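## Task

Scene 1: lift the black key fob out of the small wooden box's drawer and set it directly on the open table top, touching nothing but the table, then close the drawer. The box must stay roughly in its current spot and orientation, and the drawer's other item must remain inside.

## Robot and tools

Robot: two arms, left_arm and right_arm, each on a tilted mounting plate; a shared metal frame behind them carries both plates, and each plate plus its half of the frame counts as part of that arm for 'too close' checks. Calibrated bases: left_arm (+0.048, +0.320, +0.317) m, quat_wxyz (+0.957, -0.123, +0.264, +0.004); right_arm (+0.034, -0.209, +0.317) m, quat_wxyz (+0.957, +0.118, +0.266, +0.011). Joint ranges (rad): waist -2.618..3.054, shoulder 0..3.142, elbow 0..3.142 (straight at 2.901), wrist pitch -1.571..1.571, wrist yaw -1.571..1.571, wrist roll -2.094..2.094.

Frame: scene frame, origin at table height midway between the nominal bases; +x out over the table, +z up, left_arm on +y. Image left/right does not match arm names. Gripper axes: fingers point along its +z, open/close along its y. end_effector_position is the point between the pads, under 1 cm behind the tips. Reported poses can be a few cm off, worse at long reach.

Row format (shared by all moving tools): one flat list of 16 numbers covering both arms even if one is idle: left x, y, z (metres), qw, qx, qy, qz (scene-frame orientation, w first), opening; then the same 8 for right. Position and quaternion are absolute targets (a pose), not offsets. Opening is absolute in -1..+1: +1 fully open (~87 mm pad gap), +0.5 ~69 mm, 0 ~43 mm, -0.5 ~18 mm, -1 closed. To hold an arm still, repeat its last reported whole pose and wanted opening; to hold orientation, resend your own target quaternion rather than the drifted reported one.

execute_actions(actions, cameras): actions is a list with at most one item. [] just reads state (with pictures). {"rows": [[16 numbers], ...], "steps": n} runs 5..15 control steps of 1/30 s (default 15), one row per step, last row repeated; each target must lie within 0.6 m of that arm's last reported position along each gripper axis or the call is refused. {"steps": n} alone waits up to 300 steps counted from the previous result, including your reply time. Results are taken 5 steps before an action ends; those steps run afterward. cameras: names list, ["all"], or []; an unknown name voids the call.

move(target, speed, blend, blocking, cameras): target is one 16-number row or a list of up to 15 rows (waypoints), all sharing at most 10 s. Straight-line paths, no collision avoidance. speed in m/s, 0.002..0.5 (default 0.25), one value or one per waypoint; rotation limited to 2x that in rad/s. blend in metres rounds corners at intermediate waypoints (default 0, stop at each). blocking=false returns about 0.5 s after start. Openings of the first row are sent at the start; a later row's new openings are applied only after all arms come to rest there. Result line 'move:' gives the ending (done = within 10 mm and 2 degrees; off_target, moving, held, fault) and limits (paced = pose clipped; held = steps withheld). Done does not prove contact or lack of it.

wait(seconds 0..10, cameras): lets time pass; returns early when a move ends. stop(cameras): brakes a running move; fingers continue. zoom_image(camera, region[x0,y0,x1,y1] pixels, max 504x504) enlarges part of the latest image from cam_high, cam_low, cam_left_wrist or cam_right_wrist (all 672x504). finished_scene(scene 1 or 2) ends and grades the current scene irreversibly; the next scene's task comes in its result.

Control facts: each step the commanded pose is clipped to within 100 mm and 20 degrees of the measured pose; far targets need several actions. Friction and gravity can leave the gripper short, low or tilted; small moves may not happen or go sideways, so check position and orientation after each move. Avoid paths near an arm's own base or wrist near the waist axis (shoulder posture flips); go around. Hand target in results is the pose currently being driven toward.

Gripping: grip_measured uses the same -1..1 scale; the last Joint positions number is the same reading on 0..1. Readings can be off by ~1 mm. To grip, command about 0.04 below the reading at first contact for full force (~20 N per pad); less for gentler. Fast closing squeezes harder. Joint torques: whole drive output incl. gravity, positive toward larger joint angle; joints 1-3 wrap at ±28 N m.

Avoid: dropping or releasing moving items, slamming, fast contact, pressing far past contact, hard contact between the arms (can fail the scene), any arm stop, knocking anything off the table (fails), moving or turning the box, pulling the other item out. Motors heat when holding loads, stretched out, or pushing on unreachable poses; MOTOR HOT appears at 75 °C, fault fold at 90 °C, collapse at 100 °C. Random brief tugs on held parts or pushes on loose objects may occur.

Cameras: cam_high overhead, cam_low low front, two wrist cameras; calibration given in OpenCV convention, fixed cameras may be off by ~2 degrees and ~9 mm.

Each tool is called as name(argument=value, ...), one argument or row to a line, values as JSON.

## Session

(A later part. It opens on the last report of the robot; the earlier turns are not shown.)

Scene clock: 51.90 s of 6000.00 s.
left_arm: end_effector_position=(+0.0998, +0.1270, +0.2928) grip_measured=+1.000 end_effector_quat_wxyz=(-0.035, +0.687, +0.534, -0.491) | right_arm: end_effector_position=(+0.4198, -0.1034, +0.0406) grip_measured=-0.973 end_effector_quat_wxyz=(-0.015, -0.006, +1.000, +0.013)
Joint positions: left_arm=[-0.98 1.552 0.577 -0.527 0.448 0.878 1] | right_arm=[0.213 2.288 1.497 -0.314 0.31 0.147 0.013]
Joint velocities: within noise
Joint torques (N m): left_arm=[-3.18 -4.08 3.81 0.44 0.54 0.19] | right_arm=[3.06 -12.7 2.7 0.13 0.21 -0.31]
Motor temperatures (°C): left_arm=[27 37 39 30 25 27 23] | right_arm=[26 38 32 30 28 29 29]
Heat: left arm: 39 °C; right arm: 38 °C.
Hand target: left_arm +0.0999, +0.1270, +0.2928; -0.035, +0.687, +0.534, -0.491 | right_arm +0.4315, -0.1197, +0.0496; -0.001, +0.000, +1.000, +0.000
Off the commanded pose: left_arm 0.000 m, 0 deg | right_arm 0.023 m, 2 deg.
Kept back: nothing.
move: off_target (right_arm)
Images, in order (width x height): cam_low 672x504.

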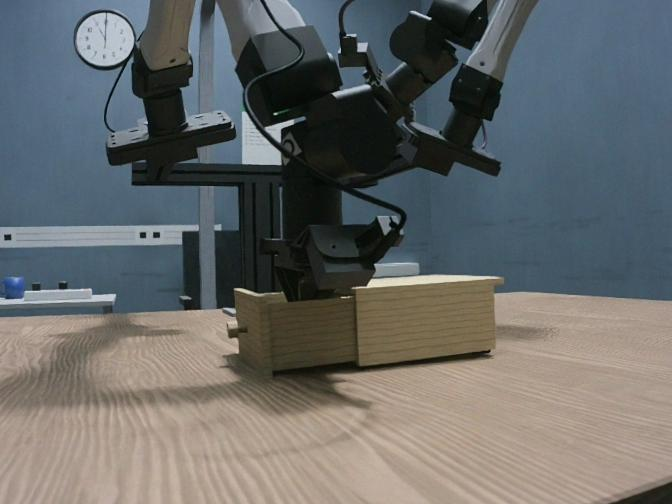

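move(
  target=[
    [0.0998,0.1270,0.2928,-0.035,0.687,0.534,-0.491,1, 0.425,-0.106,0.075,0,0,1,0,-1],
    [0.0998,0.1270,0.2928,-0.035,0.687,0.534,-0.491,1, 0.415,-0.100,0.20,0.08,0,0.9968,0,0],
  ],
  speed=[0.06,0.2],
  cameras=["cam_right_wrist","cam_high"],
)

zoom_image(
  camera="cam_right_wrist",
  region=[150, 0, 490, 255],
)

Scene clock: 54.40 s of 6000.00 s.
left_arm: end_effector_position=(+0.0998, +0.1270, +0.2928) grip_measured=+1.000 end_effector_quat_wxyz=(-0.035, +0.687, +0.534, -0.491) | right_arm: end_effector_position=(+0.4130, -0.0984, +0.1902) grip_measured=+0.000 end_effector_quat_wxyz=(+0.071, -0.005, +0.997, +0.001)
Joint positions: left_arm=[-0.98 1.552 0.577 -0.527 0.448 0.878 1] | right_arm=[0.402 1.773 1.176 -0.398 0.465 0.258 0.5]
Joint velocities: within noise
Joint torques (N m): left_arm=[-3.19 -4.07 3.84 0.43 0.54 0.2] | right_arm=[5.26 -10.4 4.44 0.3 0.14 -0.02]
Motor temperatures (°C): left_arm=[27 37 39 30 25 27 23] | right_arm=[26 39 32 30 28 29 29]
Heat: left arm: 39 °C; right arm: 39 °C.
Hand target: left_arm +0.0999, +0.1270, +0.2928; -0.035, +0.687, +0.534, -0.491 | right_arm +0.4151, -0.0999, +0.1997; +0.080, +0.000, +0.997, +0.000
Off the commanded pose: left_arm 0.000 m, 0 deg | right_arm 0.010 m, 1 deg.
Kept back: nothing.
move: done
camera_calibration:
cam_right_wrist: T_world_to_cam=[[0.0301419, -0.999545, 0.000872419, -0.112757], [-0.741188, -0.0217653, 0.670944, 0.196063], [-0.67062, -0.0208701, -0.741507, 0.552438], [0, 0, 0, 1]] pos_world=[0.519194, -0.0969091, 0.278187]
Images, in order (width x height): cam_high 672x504, cam_right_wrist 672x504.

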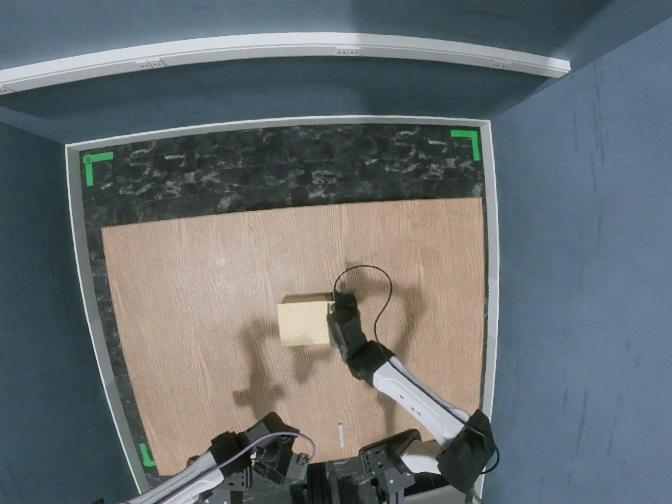

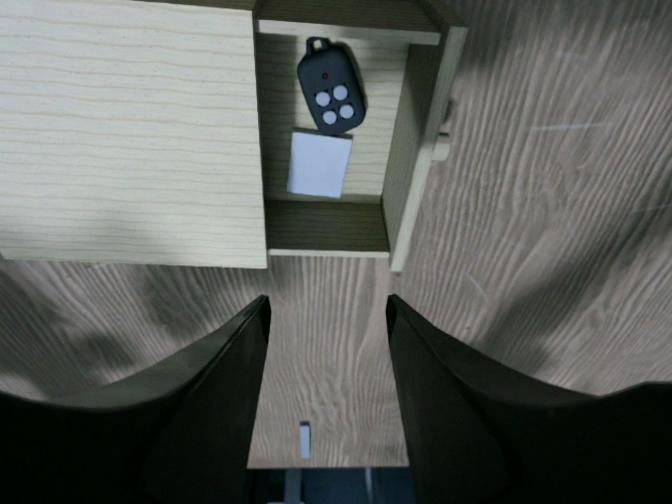

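Scaled by 1.482 from the camera's 672x504 image, which has a finer 960x720 frame.

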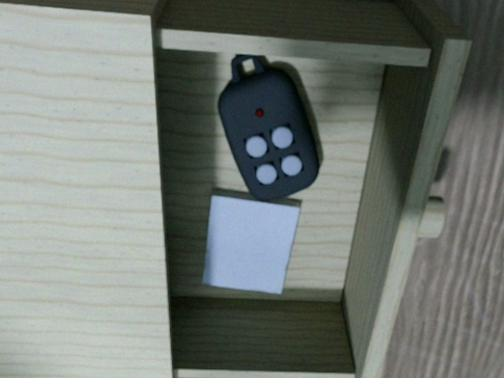

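move(
  target=[
    [0.0998,0.1270,0.2928,-0.035,0.687,0.534,-0.491,1, 0.44,-0.09,0.16,0,0.7071,0.7071,0,-1],
    [0.0998,0.1270,0.2928,-0.035,0.687,0.534,-0.491,1, 0.45,-0.09,0.10,0,0.7071,0.7071,0,-1],
  ],
  speed=[0.3,0.1],
  cameras=["cam_right_wrist","cam_low"],
)

zoom_image(
  camera="cam_right_wrist",
  region=[150, 0, 550, 300],
)

Scene clock: 60.03 s of 6000.00 s.
left_arm: end_effector_position=(+0.0998, +0.1270, +0.2928) grip_measured=+1.000 end_effector_quat_wxyz=(-0.035, +0.687, +0.534, -0.491) | right_arm: end_effector_position=(+0.4453, -0.0891, +0.1055) grip_measured=-0.973 end_effector_quat_wxyz=(+0.000, +0.706, +0.708, -0.004)
Joint positions: left_arm=[-0.98 1.552 0.577 -0.527 0.448 0.878 1] | right_arm=[0.224 2.015 1.269 -0.343 0.35 1.73 0.013]
Joint velocities: within noise
Joint torques (N m): left_arm=[-3.19 -4.05 3.79 0.44 0.54 0.2] | right_arm=[3.28 -7.16 5.41 0.2 0.04 -0.28]
Motor temperatures (°C): left_arm=[27 37 39 30 25 27 23] | right_arm=[26 39 32 30 28 29 29]
Heat: left arm: 39 °C; right arm: 39 °C.
Hand target: left_arm +0.0999, +0.1270, +0.2928; -0.035, +0.687, +0.534, -0.491 | right_arm +0.4500, -0.0901, +0.1002; +0.000, +0.707, +0.707, +0.000
Off the commanded pose: left_arm 0.000 m, 0 deg | right_arm 0.007 m, 0 deg.
Kept back: nothing.
move: done
camera_calibration:
cam_right_wrist: T_world_to_cam=[[-0.999711, -0.0236767, 0.00416136, 0.440823], [-0.0120057, 0.641704, 0.766858, 0.00133202], [-0.020827, 0.766587, -0.641803, 0.281735], [0, 0, 0, 1]] pos_world=[0.446579, -0.206392, 0.177962]
Images, in order (width x height): cam_low 672x504, cam_right_wrist 672x504.

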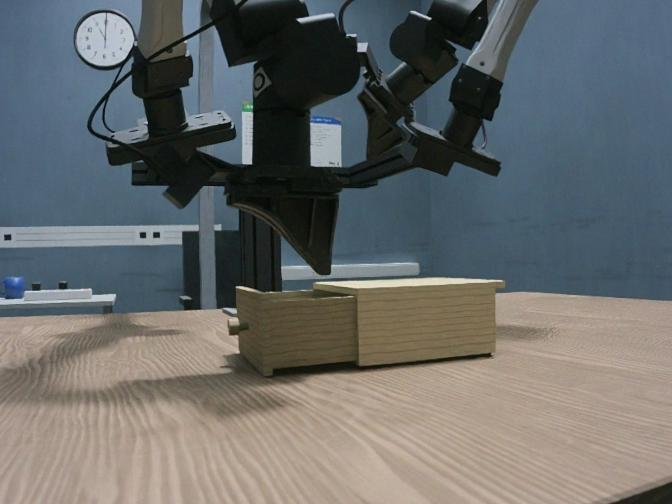

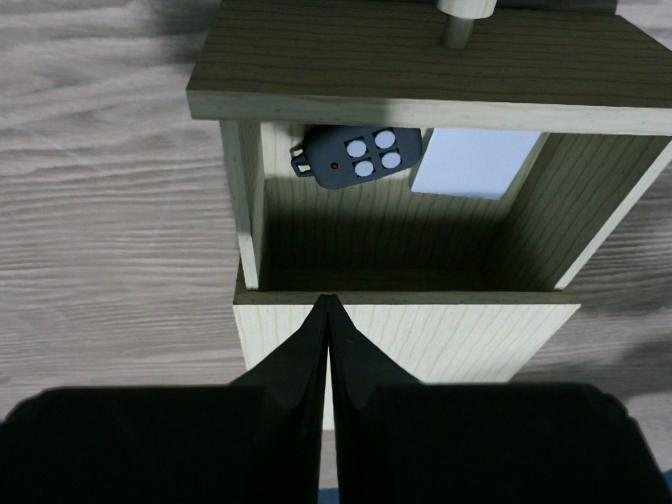

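Scaled by 1.260 from the camera's 672x504 image, which has a finer 960x720 frame.

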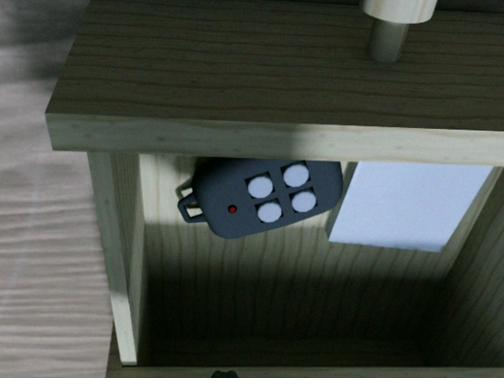

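execute_actions(
  actions=[],
  cameras=["cam_right_wrist","cam_low"],
)

Scene clock: 61.43 s of 6000.00 s.
left_arm: end_effector_position=(+0.0998, +0.1270, +0.2928) grip_measured=+1.000 end_effector_quat_wxyz=(-0.035, +0.687, +0.534, -0.491) | right_arm: end_effector_position=(+0.4454, -0.0890, +0.1055) grip_measured=-0.973 end_effector_quat_wxyz=(+0.000, +0.706, +0.708, -0.003)
Joint positions: left_arm=[-0.98 1.552 0.577 -0.527 0.448 0.878 1] | right_arm=[0.224 2.015 1.269 -0.342 0.349 1.73 0.013]
Joint velocities: within noise
Joint torques (N m): left_arm=[-3.23 -4.11 3.81 0.44 0.54 0.18] | right_arm=[3.22 -7.13 5.61 0.22 -0.02 -0.26]
Motor temperatures (°C): left_arm=[27 37 39 30 25 27 23] | right_arm=[26 39 32 30 28 29 29]
Heat: left arm: 39 °C; right arm: 39 °C.
Hand target: left_arm +0.0999, +0.1270, +0.2928; -0.035, +0.687, +0.534, -0.491 | right_arm +0.4500, -0.0901, +0.1002; +0.000, +0.707, +0.707, +0.000
Off the commanded pose: left_arm 0.000 m, 0 deg | right_arm 0.007 m, 0 deg.
Steps of this call (1-42: nothing new was sent). Readings (end_effector_position of left_arm | right_arm):
1: (+0.0998, +0.1270, +0.2928) | (+0.4453, -0.0891, +0.1055)
2: (+0.0998, +0.1270, +0.2928) | (+0.4453, -0.0891, +0.1055)
4: (+0.0998, +0.1270, +0.2928) | (+0.4453, -0.0891, +0.1055)
8: (+0.0998, +0.1270, +0.2928) | (+0.4454, -0.0890, +0.1055)
42: the state above
camera_calibration:
cam_right_wrist: T_world_to_cam=[[-0.999711, -0.0237991, 0.00350452, 0.441047], [-0.0125781, 0.641325, 0.767166, 0.00144665], [-0.0205054, 0.7669, -0.641438, 0.281524], [0, 0, 0, 1]] pos_world=[0.44671, -0.206332, 0.177925]
Images, in order (width x height): cam_low 672x504, cam_right_wrist 672x504.

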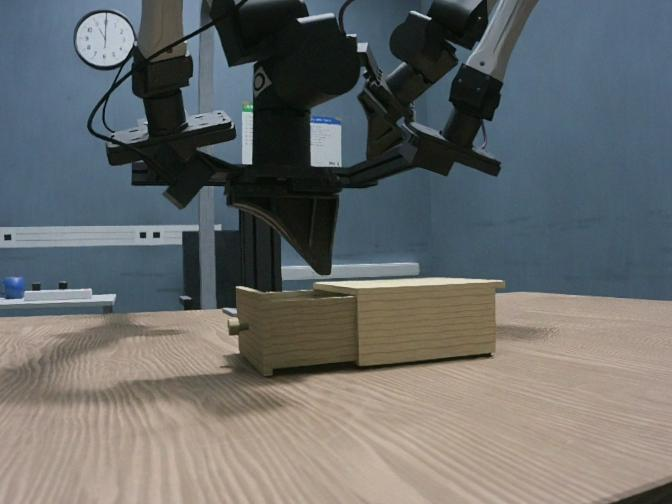

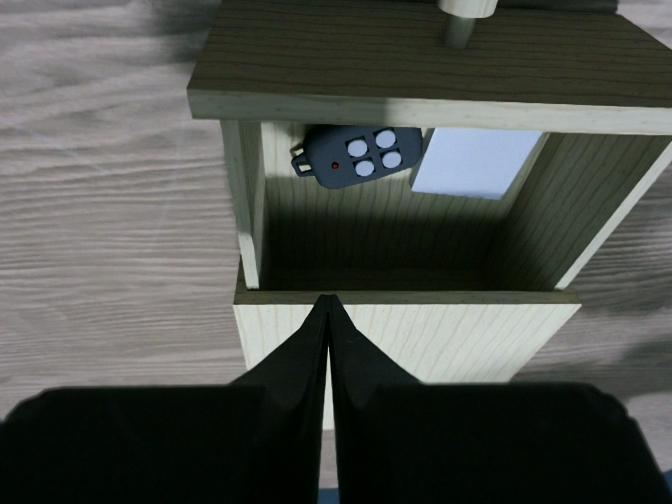

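move(
  target=[
    [0.0998,0.1270,0.2928,-0.035,0.687,0.534,-0.491,1,0.450,-0.0885,0.055,0,0.7071,0.7071,0,-1],
    [0.0998,0.1270,0.2928,-0.035,0.687,0.534,-0.491,1,0.450,-0.0885,0.031,0,0.7071,0.7071,0,-1],
  ],
  speed=[0.08,0.03],
  blend=[0.01,0],
  cameras=["cam_right_wrist"],
)

move(
  target=[0.0998,0.1270,0.2928,-0.035,0.687,0.534,-0.491,1,0.450,-0.120,0.048,0,0.7071,0.7071,0,-1],
  speed=0.05,
  cameras=["cam_right_wrist"],
)

Scene clock: 63.87 s of 6000.00 s.
left_arm: end_effector_position=(+0.0998, +0.1270, +0.2928) grip_measured=+1.000 end_effector_quat_wxyz=(-0.035, +0.687, +0.534, -0.491) | right_arm: end_effector_position=(+0.4497, -0.0850, +0.0396) grip_measured=-0.973 end_effector_quat_wxyz=(+0.000, +0.707, +0.708, +0.002)
Joint positions: left_arm=[-0.98 1.552 0.577 -0.527 0.448 0.878 1] | right_arm=[0.176 2.228 1.361 -0.198 0.321 1.684 0.013]
Joint velocities: within noise
Joint torques (N m): left_arm=[-3.21 -4.07 3.84 0.43 0.54 0.18] | right_arm=[3.04 -7.25 4.59 0.18 0.03 -0.25]
Motor temperatures (°C): left_arm=[27 37 39 30 25 27 23] | right_arm=[26 39 32 30 28 29 29]
Heat: left arm: 39 °C; right arm: 39 °C.
Hand target: left_arm +0.0999, +0.1270, +0.2928; -0.035, +0.687, +0.534, -0.491 | right_arm +0.4497, -0.0885, +0.0312; +0.000, +0.707, +0.707, +0.000
Off the commanded pose: left_arm 0.000 m, 0 deg | right_arm 0.009 m, 0 deg.
Kept back: nothing.
move: done
camera_calibration:
cam_right_wrist: T_world_to_cam=[[-0.999744, -0.022222, -0.00420389, 0.44606], [-0.0173817, 0.636041, 0.771459, 0.0510055], [-0.0144695, 0.771335, -0.636265, 0.233742], [0, 0, 0, 1]] pos_world=[0.450214, -0.202823, 0.111248]
Images, in order (width x height): cam_right_wrist 672x504.

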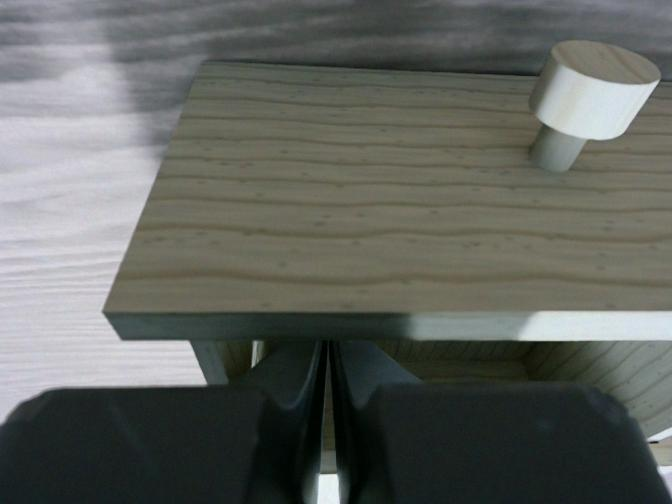

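Scene clock: 64.83 s of 6000.00 s.
left_arm: end_effector_position=(+0.0998, +0.1270, +0.2928) grip_measured=+1.000 end_effector_quat_wxyz=(-0.035, +0.687, +0.534, -0.491) | right_arm: end_effector_position=(+0.4415, -0.1024, +0.0392) grip_measured=-0.973 end_effector_quat_wxyz=(-0.015, +0.703, +0.711, +0.003)
Joint positions: left_arm=[-0.98 1.552 0.577 -0.527 0.448 0.878 1] | right_arm=[0.127 2.202 1.321 -0.189 0.272 1.633 0.013]
Joint velocities: within noise
Joint torques (N m): left_arm=[-3.21 -4.08 3.82 0.43 0.55 0.18] | right_arm=[1.68 -12.11 2.02 -0.04 0.21 -0.28]
Motor temperatures (°C): left_arm=[27 37 39 30 25 27 23] | right_arm=[26 39 32 30 28 29 29]
Heat: left arm: 39 °C; right arm: 39 °C.
Hand target: left_arm +0.0999, +0.1270, +0.2928; -0.035, +0.687, +0.534, -0.491 | right_arm +0.4497, -0.1197, +0.0475; +0.000, +0.707, +0.707, +0.000
Off the commanded pose: left_arm 0.000 m, 0 deg | right_arm 0.021 m, 2 deg.
Kept back: nothing.
move: off_target (right_arm)
camera_calibration:
cam_right_wrist: T_world_to_cam=[[-0.999339, -0.0333454, 0.0144877, 0.435479], [-0.00921634, 0.617818, 0.786267, 0.0562187], [-0.0351692, 0.785614, -0.617717, 0.256605], [0, 0, 0, 1]] pos_world=[0.444734, -0.221804, 0.107998]
Images, in order (width x height): cam_right_wrist 672x504.

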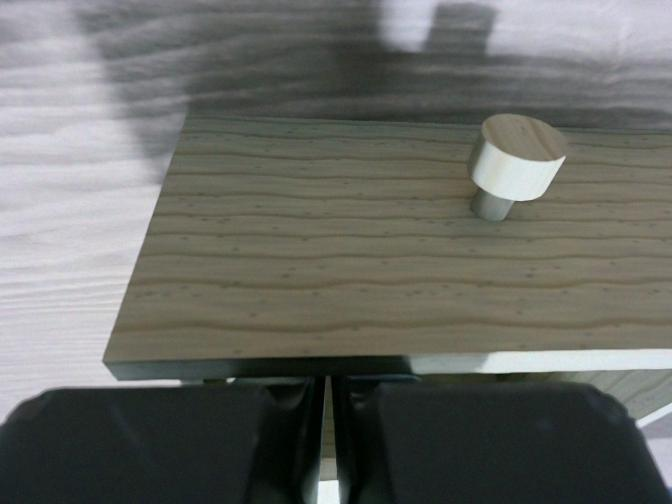

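move(
  target=[
    [0.0998,0.1270,0.2928,-0.035,0.687,0.534,-0.491,1,0.443,-0.1000,0.14,0,0.7071,0.7071,0,-1],
    [0.0998,0.1270,0.2928,-0.035,0.687,0.534,-0.491,1,0.415,-0.10,0.20,0.08,0,0.9968,0,-1],
  ],
  speed=[0.08,0.3],
  blend=[0.01,0],
  cameras=["cam_high","cam_low","cam_right_wrist"],
)

Scene clock: 69.47 s of 6000.00 s.
left_arm: end_effector_position=(+0.0998, +0.1270, +0.2928) grip_measured=+1.000 end_effector_quat_wxyz=(-0.035, +0.687, +0.534, -0.491) | right_arm: end_effector_position=(+0.4046, -0.1003, +0.1864) grip_measured=-0.973 end_effector_quat_wxyz=(+0.055, -0.001, +0.998, -0.005)
Joint positions: left_arm=[-0.98 1.552 0.577 -0.527 0.448 0.878 1] | right_arm=[0.399 1.785 1.177 -0.424 0.467 0.279 0.013]
Joint velocities: within noise
Joint torques (N m): left_arm=[-3.21 -4.08 3.82 0.44 0.54 0.19] | right_arm=[5.6 -11.26 4.44 0.49 0.14 -0.26]
Motor temperatures (°C): left_arm=[27 37 39 30 25 27 23] | right_arm=[26 40 32 30 28 29 29]
Heat: left arm: 39 °C; right arm: 40 °C.
Hand target: left_arm +0.0999, +0.1270, +0.2928; -0.035, +0.687, +0.534, -0.491 | right_arm +0.4149, -0.1001, +0.1997; +0.080, +0.000, +0.997, +0.000
Off the commanded pose: left_arm 0.000 m, 0 deg | right_arm 0.017 m, 3 deg.
Kept back: nothing.
move: off_target (right_arm)
camera_calibration:
cam_right_wrist: T_world_to_cam=[[0.0217487, -0.999696, 0.0115859, -0.112993], [-0.718738, -0.00757889, 0.695239, 0.180154], [-0.694941, -0.0234478, -0.718685, 0.549288], [0, 0, 0, 1]] pos_world=[0.513664, -0.0987139, 0.270824]
Images, in order (width x height): cam_high 672x504, cam_low 672x504, cam_right_wrist 672x504.

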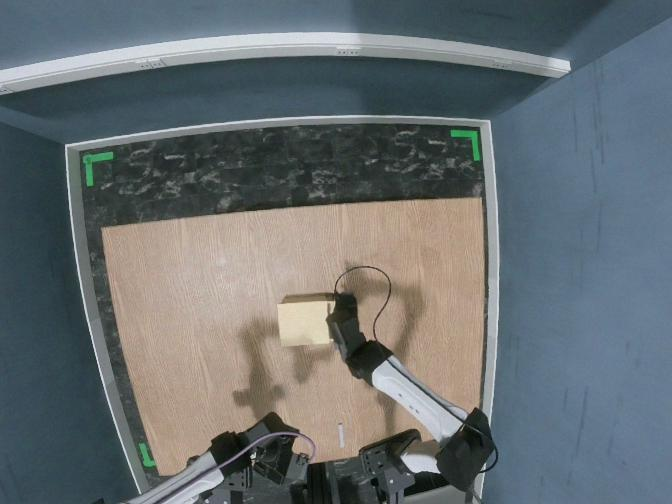

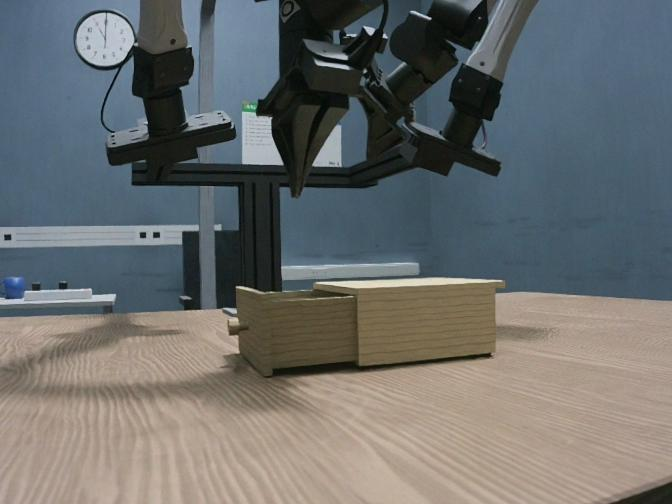

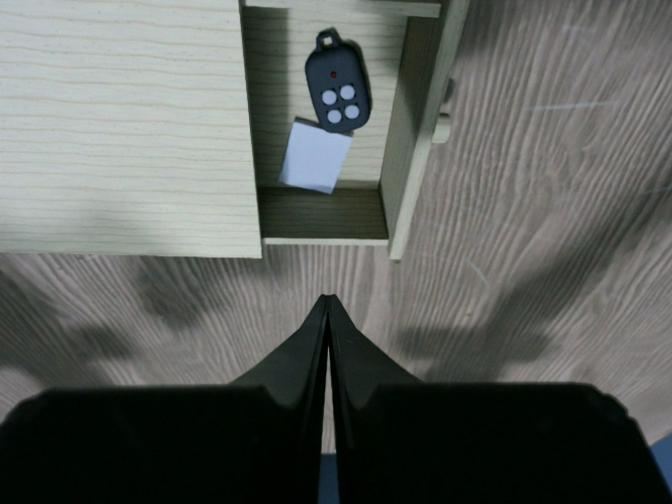

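zoom_image(
  camera="cam_right_wrist",
  region=[220, 0, 500, 210],
)

zoom_image(
  camera="cam_high",
  region=[260, 270, 400, 375],
)

Scaled by 1.800 from the camera's 672x504 image, which has a finer 960x720 frame.

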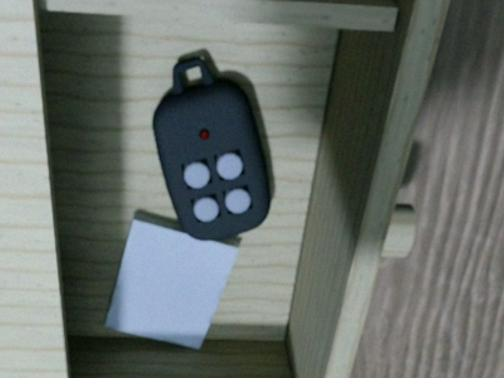

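Scaled by 3.600 from the camera's 672x504 image, which has a finer 960x720 frame.

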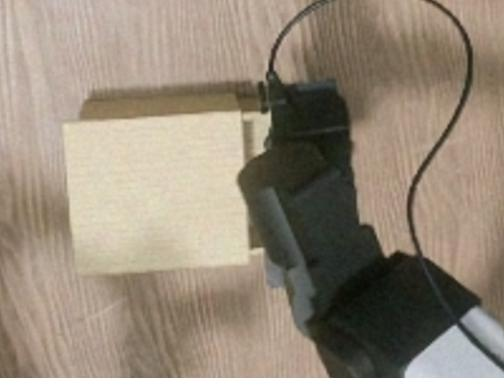

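zoom_image(
  camera="cam_right_wrist",
  region=[230, 10, 470, 150],
)

Scaled by 2.100 from the camera's 672x504 image, which has a finer 960x720 frame.

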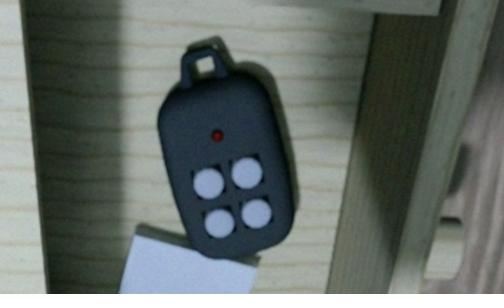

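move(
  target=[0.0998,0.1270,0.2928,-0.035,0.687,0.534,-0.491,1,0.418,-0.1025,0.11,0,0,1,0,0],
  speed=0.15,
  cameras=["cam_right_wrist","cam_low"],
)

Scene clock: 72.93 s of 6000.00 s.
left_arm: end_effector_position=(+0.0998, +0.1270, +0.2928) grip_measured=+1.000 end_effector_quat_wxyz=(-0.035, +0.687, +0.534, -0.491) | right_arm: end_effector_position=(+0.4163, -0.1019, +0.1144) grip_measured=+0.000 end_effector_quat_wxyz=(+0.004, +0.002, +1.000, -0.003)
Joint positions: left_arm=[-0.98 1.552 0.577 -0.527 0.448 0.878 1] | right_arm=[0.294 2.054 1.358 -0.403 0.385 0.227 0.5]
Joint velocities: within noise
Joint torques (N m): left_arm=[-3.23 -4.14 3.82 0.42 0.54 0.19] | right_arm=[3.96 -7.49 6.27 0.15 -0.06 -0.26]
Motor temperatures (°C): left_arm=[27 37 39 30 25 27 23] | right_arm=[26 41 32 30 28 29 29]
Heat: left arm: 39 °C; right arm: 41 °C.
Hand target: left_arm +0.0999, +0.1270, +0.2928; -0.035, +0.687, +0.534, -0.491 | right_arm +0.4179, -0.1025, +0.1100; +0.000, +0.000, +1.000, +0.000
Off the commanded pose: left_arm 0.000 m, 0 deg | right_arm 0.005 m, 1 deg.
Kept back: nothing.
move: done
camera_calibration:
cam_right_wrist: T_world_to_cam=[[0.0174497, -0.999841, 0.00355448, -0.11136], [-0.643789, -0.00851552, 0.765156, 0.199262], [-0.765004, -0.0156401, -0.643835, 0.526987], [0, 0, 0, 1]] pos_world=[0.533373, -0.101403, 0.187222]
Images, in order (width x height): cam_low 672x504, cam_right_wrist 672x504.

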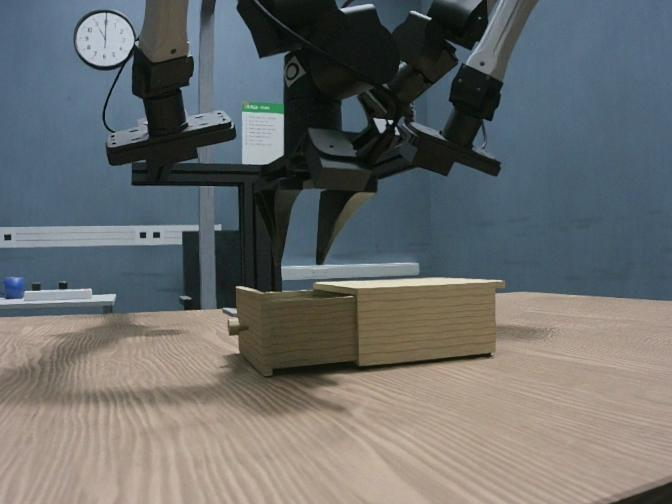

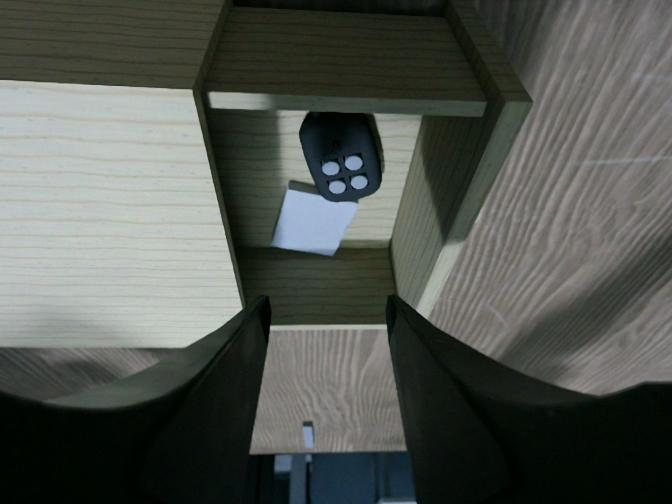

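move(
  target=[0.0998,0.1270,0.2928,-0.035,0.687,0.534,-0.491,1,0.416,-0.1040,0.057,0,0,1,0,0],
  speed=0.05,
  cameras=["cam_right_wrist","cam_low"],
)

Scene clock: 74.87 s of 6000.00 s.
left_arm: end_effector_position=(+0.0998, +0.1270, +0.2928) grip_measured=+1.000 end_effector_quat_wxyz=(-0.035, +0.687, +0.534, -0.491) | right_arm: end_effector_position=(+0.4121, -0.1029, +0.0642) grip_measured=+0.000 end_effector_quat_wxyz=(-0.003, -0.002, +1.000, -0.003)
Joint positions: left_arm=[-0.98 1.552 0.577 -0.527 0.448 0.878 1] | right_arm=[0.25 2.198 1.398 -0.297 0.362 0.182 0.5]
Joint velocities: within noise
Joint torques (N m): left_arm=[-3.21 -4.08 3.82 0.44 0.55 0.19] | right_arm=[3.71 -7.46 5.53 0.27 -0.08 -0.27]
Motor temperatures (°C): left_arm=[27 37 39 29 25 27 23] | right_arm=[26 41 32 30 28 29 29]
Heat: left arm: 39 °C; right arm: 41 °C.
Hand target: left_arm +0.0999, +0.1270, +0.2928; -0.035, +0.687, +0.534, -0.491 | right_arm +0.4158, -0.1041, +0.0572; +0.000, +0.000, +1.000, +0.000
Off the commanded pose: left_arm 0.000 m, 0 deg | right_arm 0.008 m, 1 deg.
Kept back: nothing.
move: done
camera_calibration:
cam_right_wrist: T_world_to_cam=[[0.0251218, -0.999677, 0.0037352, -0.115242], [-0.633752, -0.0130363, 0.773426, 0.229841], [-0.773128, -0.021797, -0.633875, 0.49355], [0, 0, 0, 1]] pos_world=[0.530135, -0.101451, 0.135515]
Images, in order (width x height): cam_low 672x504, cam_right_wrist 672x504.

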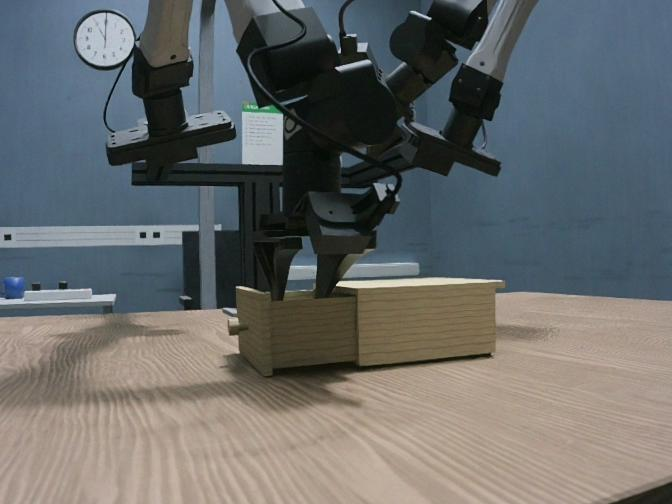

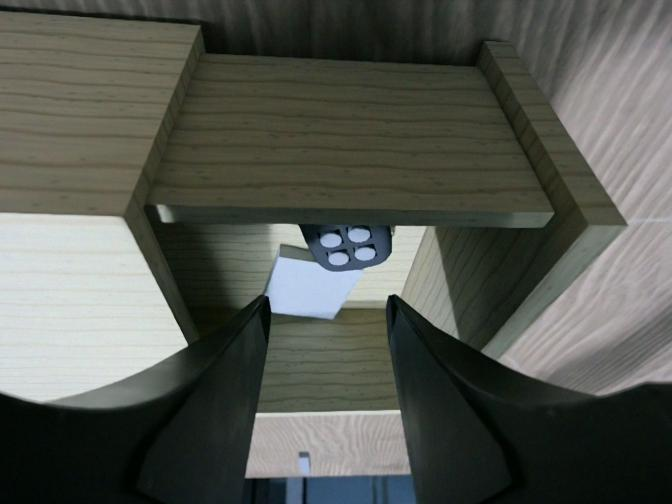

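move(
  target=[
    [0.0998,0.1270,0.2928,-0.035,0.687,0.534,-0.491,1,0.417,-0.1090,0.06,0,0,0.99905,-0.0436,0],
    [0.0998,0.1270,0.2928,-0.035,0.687,0.534,-0.491,1,0.417,-0.1090,0.040,0,0,0.99905,-0.0436,0],
  ],
  speed=[0.05,0.03],
  blend=[0.005,0],
  cameras=["cam_right_wrist","cam_low"],
)

Scene clock: 77.97 s of 6000.00 s.
left_arm: end_effector_position=(+0.0998, +0.1270, +0.2928) grip_measured=+1.000 end_effector_quat_wxyz=(-0.035, +0.687, +0.534, -0.491) | right_arm: end_effector_position=(+0.4128, -0.1088, +0.0468) grip_measured=+0.000 end_effector_quat_wxyz=(-0.006, -0.003, +0.999, -0.040)
Joint positions: left_arm=[-0.98 1.552 0.577 -0.527 0.448 0.878 1] | right_arm=[0.25 2.271 1.456 -0.303 0.435 0.19 0.5]
Joint velocities: within noise
Joint torques (N m): left_arm=[-3.19 -4.08 3.82 0.43 0.55 0.2] | right_arm=[4.71 -7.56 5.52 0.31 0.12 -0.15]
Motor temperatures (°C): left_arm=[27 37 39 29 25 27 23] | right_arm=[26 40 32 30 28 29 29]
Heat: left arm: 39 °C; right arm: 40 °C.
Hand target: left_arm +0.0999, +0.1270, +0.2928; -0.035, +0.687, +0.534, -0.491 | right_arm +0.4168, -0.1090, +0.0402; +0.000, +0.000, +0.999, -0.044
Off the commanded pose: left_arm 0.000 m, 0 deg | right_arm 0.008 m, 1 deg.
Kept back: nothing.
move: done
camera_calibration:
cam_right_wrist: T_world_to_cam=[[0.0263985, -0.996574, 0.0783745, -0.124744], [-0.629404, 0.0443405, 0.775812, 0.248076], [-0.77663, -0.0698095, -0.626077, 0.478753], [0, 0, 0, 1]] pos_world=[0.531247, -0.101895, 0.117053]
Images, in order (width x height): cam_low 672x504, cam_right_wrist 672x504.

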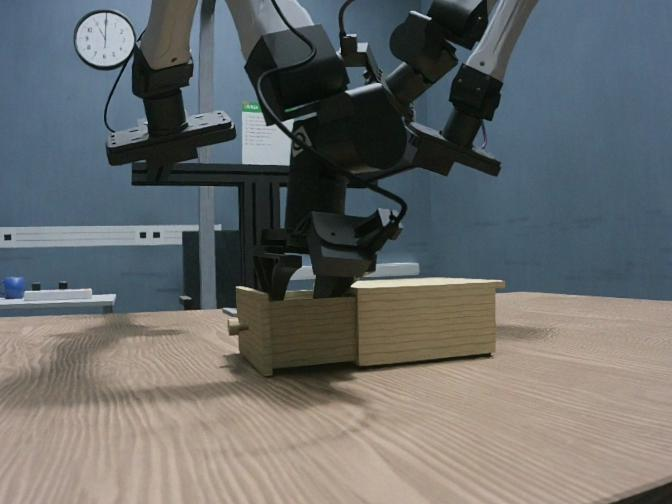

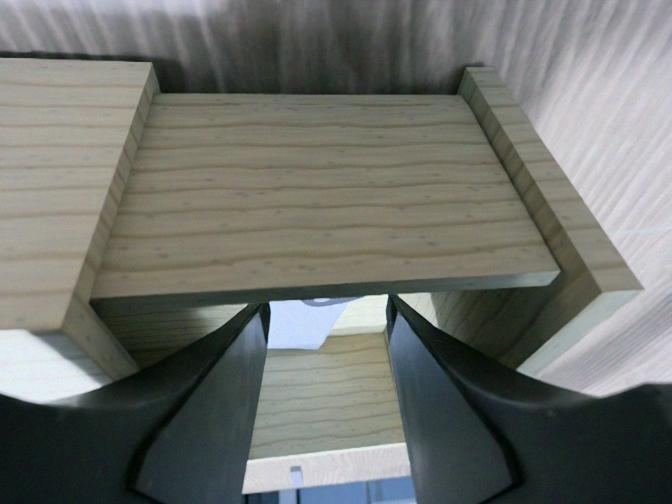

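zoom_image(
  camera="cam_right_wrist",
  region=[220, 260, 440, 425],
)

zoom_image(
  camera="cam_low",
  region=[200, 200, 420, 400],
)

Scaled by 2.291 from the camera's 672x504 image, which has a finer 960x720 frame.

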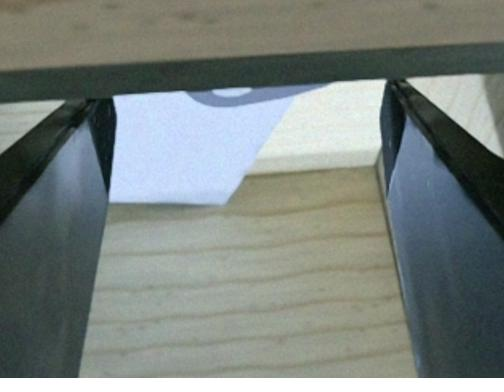

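Scaled by 2.291 from the camera's 672x504 image, which has a finer 960x720 frame.

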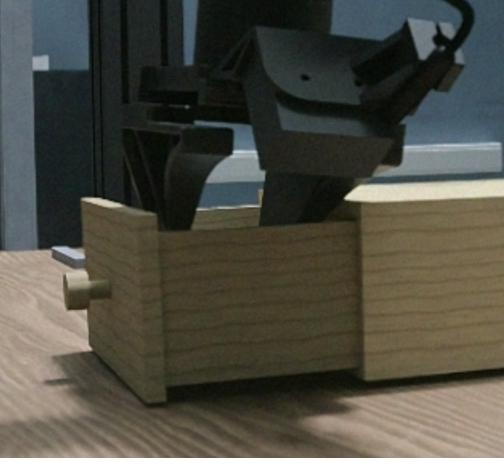

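move(
  target=[0.0998,0.1270,0.2928,-0.035,0.687,0.534,-0.491,1,0.417,-0.1090,0.025,0,0,0.99905,-0.0436,0],
  speed=0.02,
  cameras=["cam_right_wrist","cam_low"],
)

Scene clock: 79.27 s of 6000.00 s.
left_arm: end_effector_position=(+0.0998, +0.1270, +0.2928) grip_measured=+1.000 end_effector_quat_wxyz=(-0.035, +0.687, +0.534, -0.491) | right_arm: end_effector_position=(+0.4160, -0.1139, +0.0395) grip_measured=+0.000 end_effector_quat_wxyz=(-0.003, +0.001, +0.999, -0.052)
Joint positions: left_arm=[-0.98 1.552 0.577 -0.527 0.448 0.878 1] | right_arm=[0.24 2.296 1.478 -0.297 0.453 0.189 0.5]
Joint velocities: within noise
Joint torques (N m): left_arm=[-3.21 -4.04 3.79 0.44 0.55 0.19] | right_arm=[4.63 -6.02 5.55 0.53 -0.1 -0.28]
Motor temperatures (°C): left_arm=[27 37 39 29 25 27 23] | right_arm=[26 40 32 30 28 29 29]
Heat: left arm: 39 °C; right arm: 40 °C.
Hand target: left_arm +0.0999, +0.1270, +0.2928; -0.035, +0.687, +0.534, -0.491 | right_arm +0.4165, -0.1092, +0.0258; +0.000, +0.000, +0.999, -0.044
Off the commanded pose: left_arm 0.000 m, 0 deg | right_arm 0.015 m, 1 deg.
Kept back: nothing.
move: off_target (right_arm)
camera_calibration:
cam_right_wrist: T_world_to_cam=[[0.0180717, -0.994706, 0.101156, -0.126553], [-0.632629, 0.0669689, 0.771554, 0.259981], [-0.774244, -0.0779372, -0.62807, 0.474469], [0, 0, 0, 1]] pos_world=[0.534113, -0.106315, 0.110212]
Images, in order (width x height): cam_low 672x504, cam_right_wrist 672x504.

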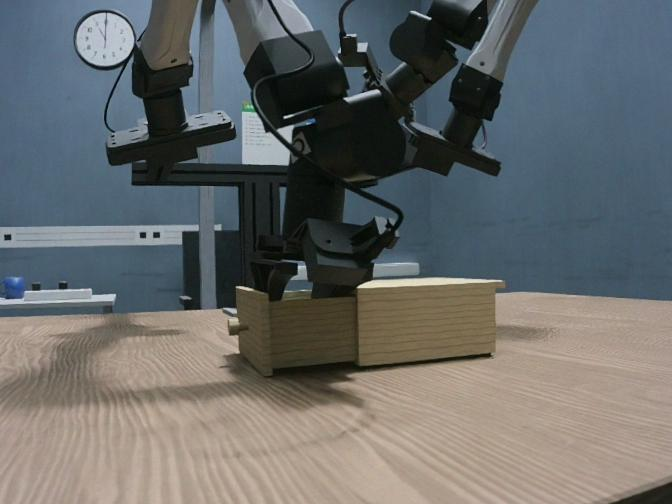

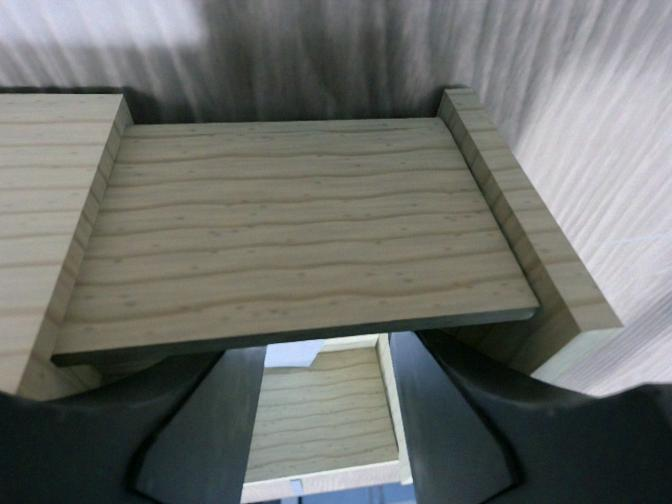

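move(
  target=[
    [0.0998,0.1270,0.2928,-0.035,0.687,0.534,-0.491,1,0.416,-0.107,0.08,0,0,1,0,0],
    [0.0998,0.1270,0.2928,-0.035,0.687,0.534,-0.491,1,0.430,-0.107,0.17,0,0,1,0,0],
  ],
  speed=[0.06,0.2],
  blend=[0.01,0],
  cameras=["cam_right_wrist"],
)

zoom_image(
  camera="cam_right_wrist",
  region=[220, 20, 480, 210],
)

Scene clock: 82.80 s of 6000.00 s.
left_arm: end_effector_position=(+0.0998, +0.1270, +0.2928) grip_measured=+1.000 end_effector_quat_wxyz=(-0.035, +0.687, +0.534, -0.491) | right_arm: end_effector_position=(+0.4171, -0.1071, +0.1549) grip_measured=+0.000 end_effector_quat_wxyz=(-0.020, -0.008, +1.000, -0.001)
Joint positions: left_arm=[-0.98 1.552 0.577 -0.527 0.448 0.878 1] | right_arm=[0.315 1.974 1.408 -0.589 0.38 0.247 0.5]
Joint velocities: within noise
Joint torques (N m): left_arm=[-3.22 -4.04 3.85 0.43 0.54 0.18] | right_arm=[5.76 -11.75 6.35 -0.03 0.12 0]
Motor temperatures (°C): left_arm=[27 37 39 29 25 27 23] | right_arm=[26 41 32 30 28 29 29]
Heat: left arm: 39 °C; right arm: 41 °C.
Hand target: left_arm +0.0999, +0.1270, +0.2928; -0.035, +0.687, +0.534, -0.491 | right_arm +0.4296, -0.1070, +0.1698; +0.000, +0.000, +1.000, +0.000
Off the commanded pose: left_arm 0.000 m, 0 deg | right_arm 0.020 m, 2 deg.
Kept back: nothing.
move: off_target (right_arm)
camera_calibration:
cam_right_wrist: T_world_to_cam=[[0.0362905, -0.999341, 0.000116486, -0.123907], [-0.607144, -0.0219555, 0.794289, 0.147528], [-0.793763, -0.0288959, -0.60754, 0.558564], [0, 0, 0, 1]] pos_world=[0.537435, -0.104446, 0.222185]
Images, in order (width x height): cam_right_wrist 672x504.

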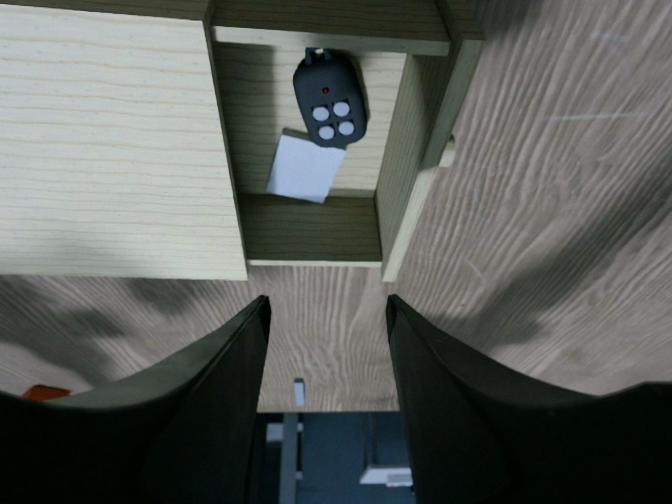

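Scaled by 1.938 from the camera's 672x504 image, which has a finer 960x720 frame.

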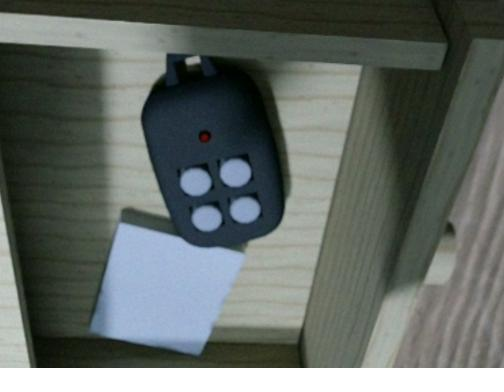

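move(
  target=[
    [0.0998,0.1270,0.2928,-0.035,0.687,0.534,-0.491,1,0.403,-0.1085,0.08,0,0,1,0,-1],
    [0.0998,0.1270,0.2928,-0.035,0.687,0.534,-0.491,1,0.403,-0.1085,0.055,0,0,1,0,-1],
    [0.0998,0.1270,0.2928,-0.035,0.687,0.534,-0.491,1,0.403,-0.1085,0.031,0,0,1,0,-1],
  ],
  speed=[0.15,0.08,0.03],
  blend=[0.01,0.01,0],
  cameras=["cam_right_wrist"],
)

Scene clock: 85.70 s of 6000.00 s.
left_arm: end_effector_position=(+0.0998, +0.1270, +0.2928) grip_measured=+1.000 end_effector_quat_wxyz=(-0.035, +0.687, +0.534, -0.491) | right_arm: end_effector_position=(+0.3992, -0.1074, +0.0399) grip_measured=-0.973 end_effector_quat_wxyz=(-0.004, -0.003, +1.000, -0.003)
Joint positions: left_arm=[-0.98 1.552 0.577 -0.527 0.448 0.878 1] | right_arm=[0.225 2.249 1.364 -0.207 0.351 0.158 0.013]
Joint velocities: within noise
Joint torques (N m): left_arm=[-3.21 -4.12 3.79 0.44 0.55 0.2] | right_arm=[3.56 -7.13 5.01 0.35 -0.1 -0.2]
Motor temperatures (°C): left_arm=[27 37 39 29 25 27 23] | right_arm=[26 41 32 30 28 29 29]
Heat: left arm: 39 °C; right arm: 41 °C.
Hand target: left_arm +0.0999, +0.1270, +0.2928; -0.035, +0.687, +0.534, -0.491 | right_arm +0.4028, -0.1087, +0.0313; +0.000, +0.000, +1.000, +0.000
Off the commanded pose: left_arm 0.000 m, 0 deg | right_arm 0.010 m, 1 deg.
Kept back: nothing.
move: done
camera_calibration:
cam_right_wrist: T_world_to_cam=[[0.0273397, -0.999616, 0.00460619, -0.120191], [-0.631819, -0.0137092, 0.774995, 0.239532], [-0.774634, -0.0240984, -0.631951, 0.468318], [0, 0, 0, 1]] pos_world=[0.517402, -0.105575, 0.110872]
Images, in order (width x height): cam_right_wrist 672x504.

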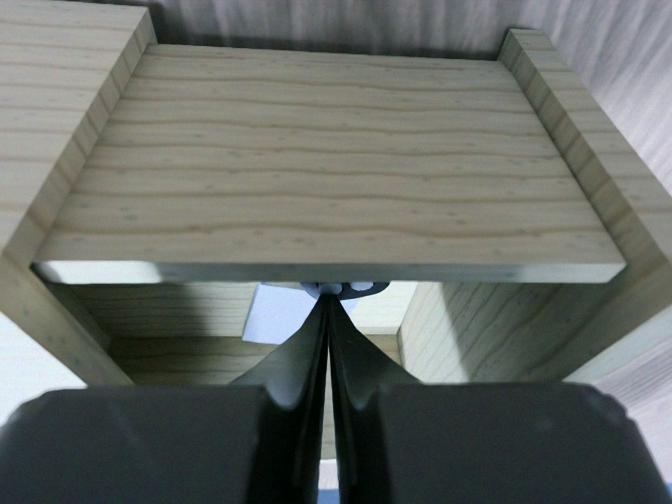

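move(
  target=[0.0998,0.1270,0.2928,-0.035,0.687,0.534,-0.491,1,0.405,-0.0915,0.046,0,0,1,0,-1],
  speed=0.04,
  cameras=["cam_right_wrist"],
)

Scene clock: 86.83 s of 6000.00 s.
left_arm: end_effector_position=(+0.0998, +0.1270, +0.2928) grip_measured=+1.000 end_effector_quat_wxyz=(-0.035, +0.687, +0.534, -0.491) | right_arm: end_effector_position=(+0.4032, -0.0953, +0.0451) grip_measured=-0.973 end_effector_quat_wxyz=(+0.000, +0.000, +1.000, +0.003)
Joint positions: left_arm=[-0.98 1.552 0.577 -0.527 0.448 0.878 1] | right_arm=[0.25 2.249 1.383 -0.223 0.352 0.184 0.013]
Joint velocities: within noise
Joint torques (N m): left_arm=[-3.21 -4.05 3.81 0.42 0.54 0.2] | right_arm=[6.13 -8.53 4.9 0.07 0.11 -0.07]
Motor temperatures (°C): left_arm=[27 37 39 29 25 27 23] | right_arm=[26 41 32 30 28 29 29]
Heat: left arm: 39 °C; right arm: 41 °C.
Hand target: left_arm +0.0999, +0.1270, +0.2928; -0.035, +0.687, +0.534, -0.491 | right_arm +0.4050, -0.0915, +0.0461; +0.000, +0.000, +1.000, +0.000
Off the commanded pose: left_arm 0.000 m, 0 deg | right_arm 0.004 m, 0 deg.
Kept back: nothing.
move: done
camera_calibration:
cam_right_wrist: T_world_to_cam=[[0.0210367, -0.99975, -0.00751292, -0.10523], [-0.637506, -0.0192023, 0.770206, 0.240226], [-0.770159, -0.0114131, -0.63775, 0.474678], [0, 0, 0, 1]] pos_world=[0.520936, -0.0951736, 0.116912]
Images, in order (width x height): cam_right_wrist 672x504.

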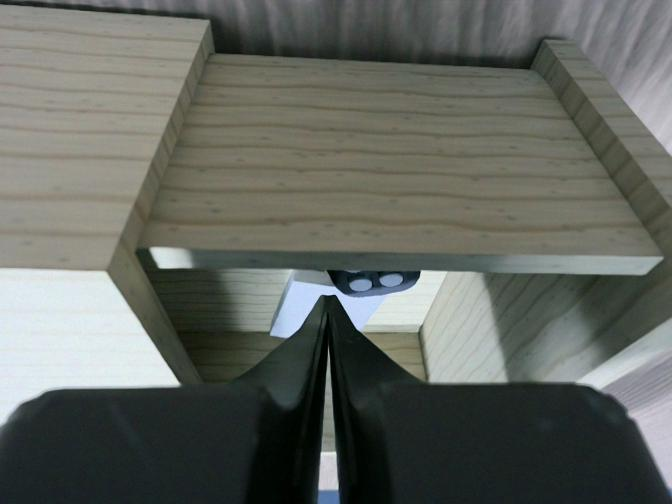

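move(
  target=[0.0998,0.1270,0.2928,-0.035,0.687,0.534,-0.491,1,0.420,-0.1035,0.15,0,0,1,0,-1],
  speed=0.15,
  cameras=["cam_right_wrist"],
)

zoom_image(
  camera="cam_right_wrist",
  region=[200, 0, 460, 190],
)

Scene clock: 88.37 s of 6000.00 s.
left_arm: end_effector_position=(+0.0998, +0.1270, +0.2928) grip_measured=+1.000 end_effector_quat_wxyz=(-0.035, +0.687, +0.534, -0.491) | right_arm: end_effector_position=(+0.4090, -0.1043, +0.1350) grip_measured=-0.973 end_effector_quat_wxyz=(-0.018, -0.006, +1.000, -0.001)
Joint positions: left_arm=[-0.98 1.552 0.577 -0.527 0.448 0.878 1] | right_arm=[0.307 2.008 1.365 -0.505 0.378 0.241 0.013]
Joint velocities: within noise
Joint torques (N m): left_arm=[-3.21 -4.08 3.82 0.44 0.54 0.19] | right_arm=[5.97 -11.9 5.16 -0.05 0.14 -0.06]
Motor temperatures (°C): left_arm=[27 37 39 29 25 27 23] | right_arm=[26 41 32 30 28 29 29]
Heat: left arm: 39 °C; right arm: 41 °C.
Hand target: left_arm +0.0999, +0.1270, +0.2928; -0.035, +0.687, +0.534, -0.491 | right_arm +0.4197, -0.1035, +0.1497; +0.000, +0.000, +1.000, +0.000
Off the commanded pose: left_arm 0.000 m, 0 deg | right_arm 0.019 m, 2 deg.
Kept back: nothing.
move: off_target (right_arm)
camera_calibration:
cam_right_wrist: T_world_to_cam=[[0.0321656, -0.999482, 0.000329319, -0.119239], [-0.610522, -0.0193871, 0.791762, 0.160451], [-0.791346, -0.0256686, -0.61083, 0.539872], [0, 0, 0, 1]] pos_world=[0.52902, -0.102209, 0.20277]
Images, in order (width x height): cam_right_wrist 672x504.

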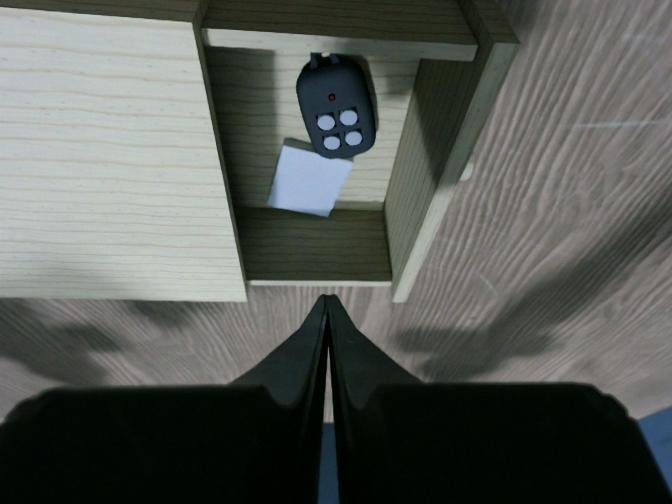

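Scaled by 1.938 from the camera's 672x504 image, which has a finer 960x720 frame.

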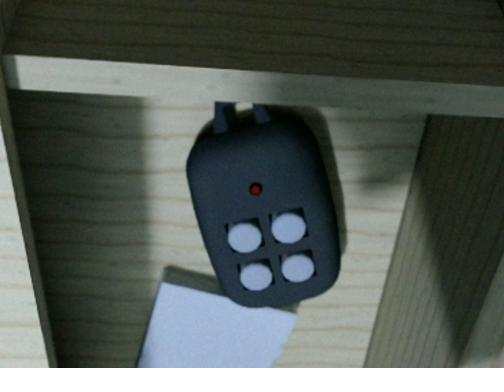

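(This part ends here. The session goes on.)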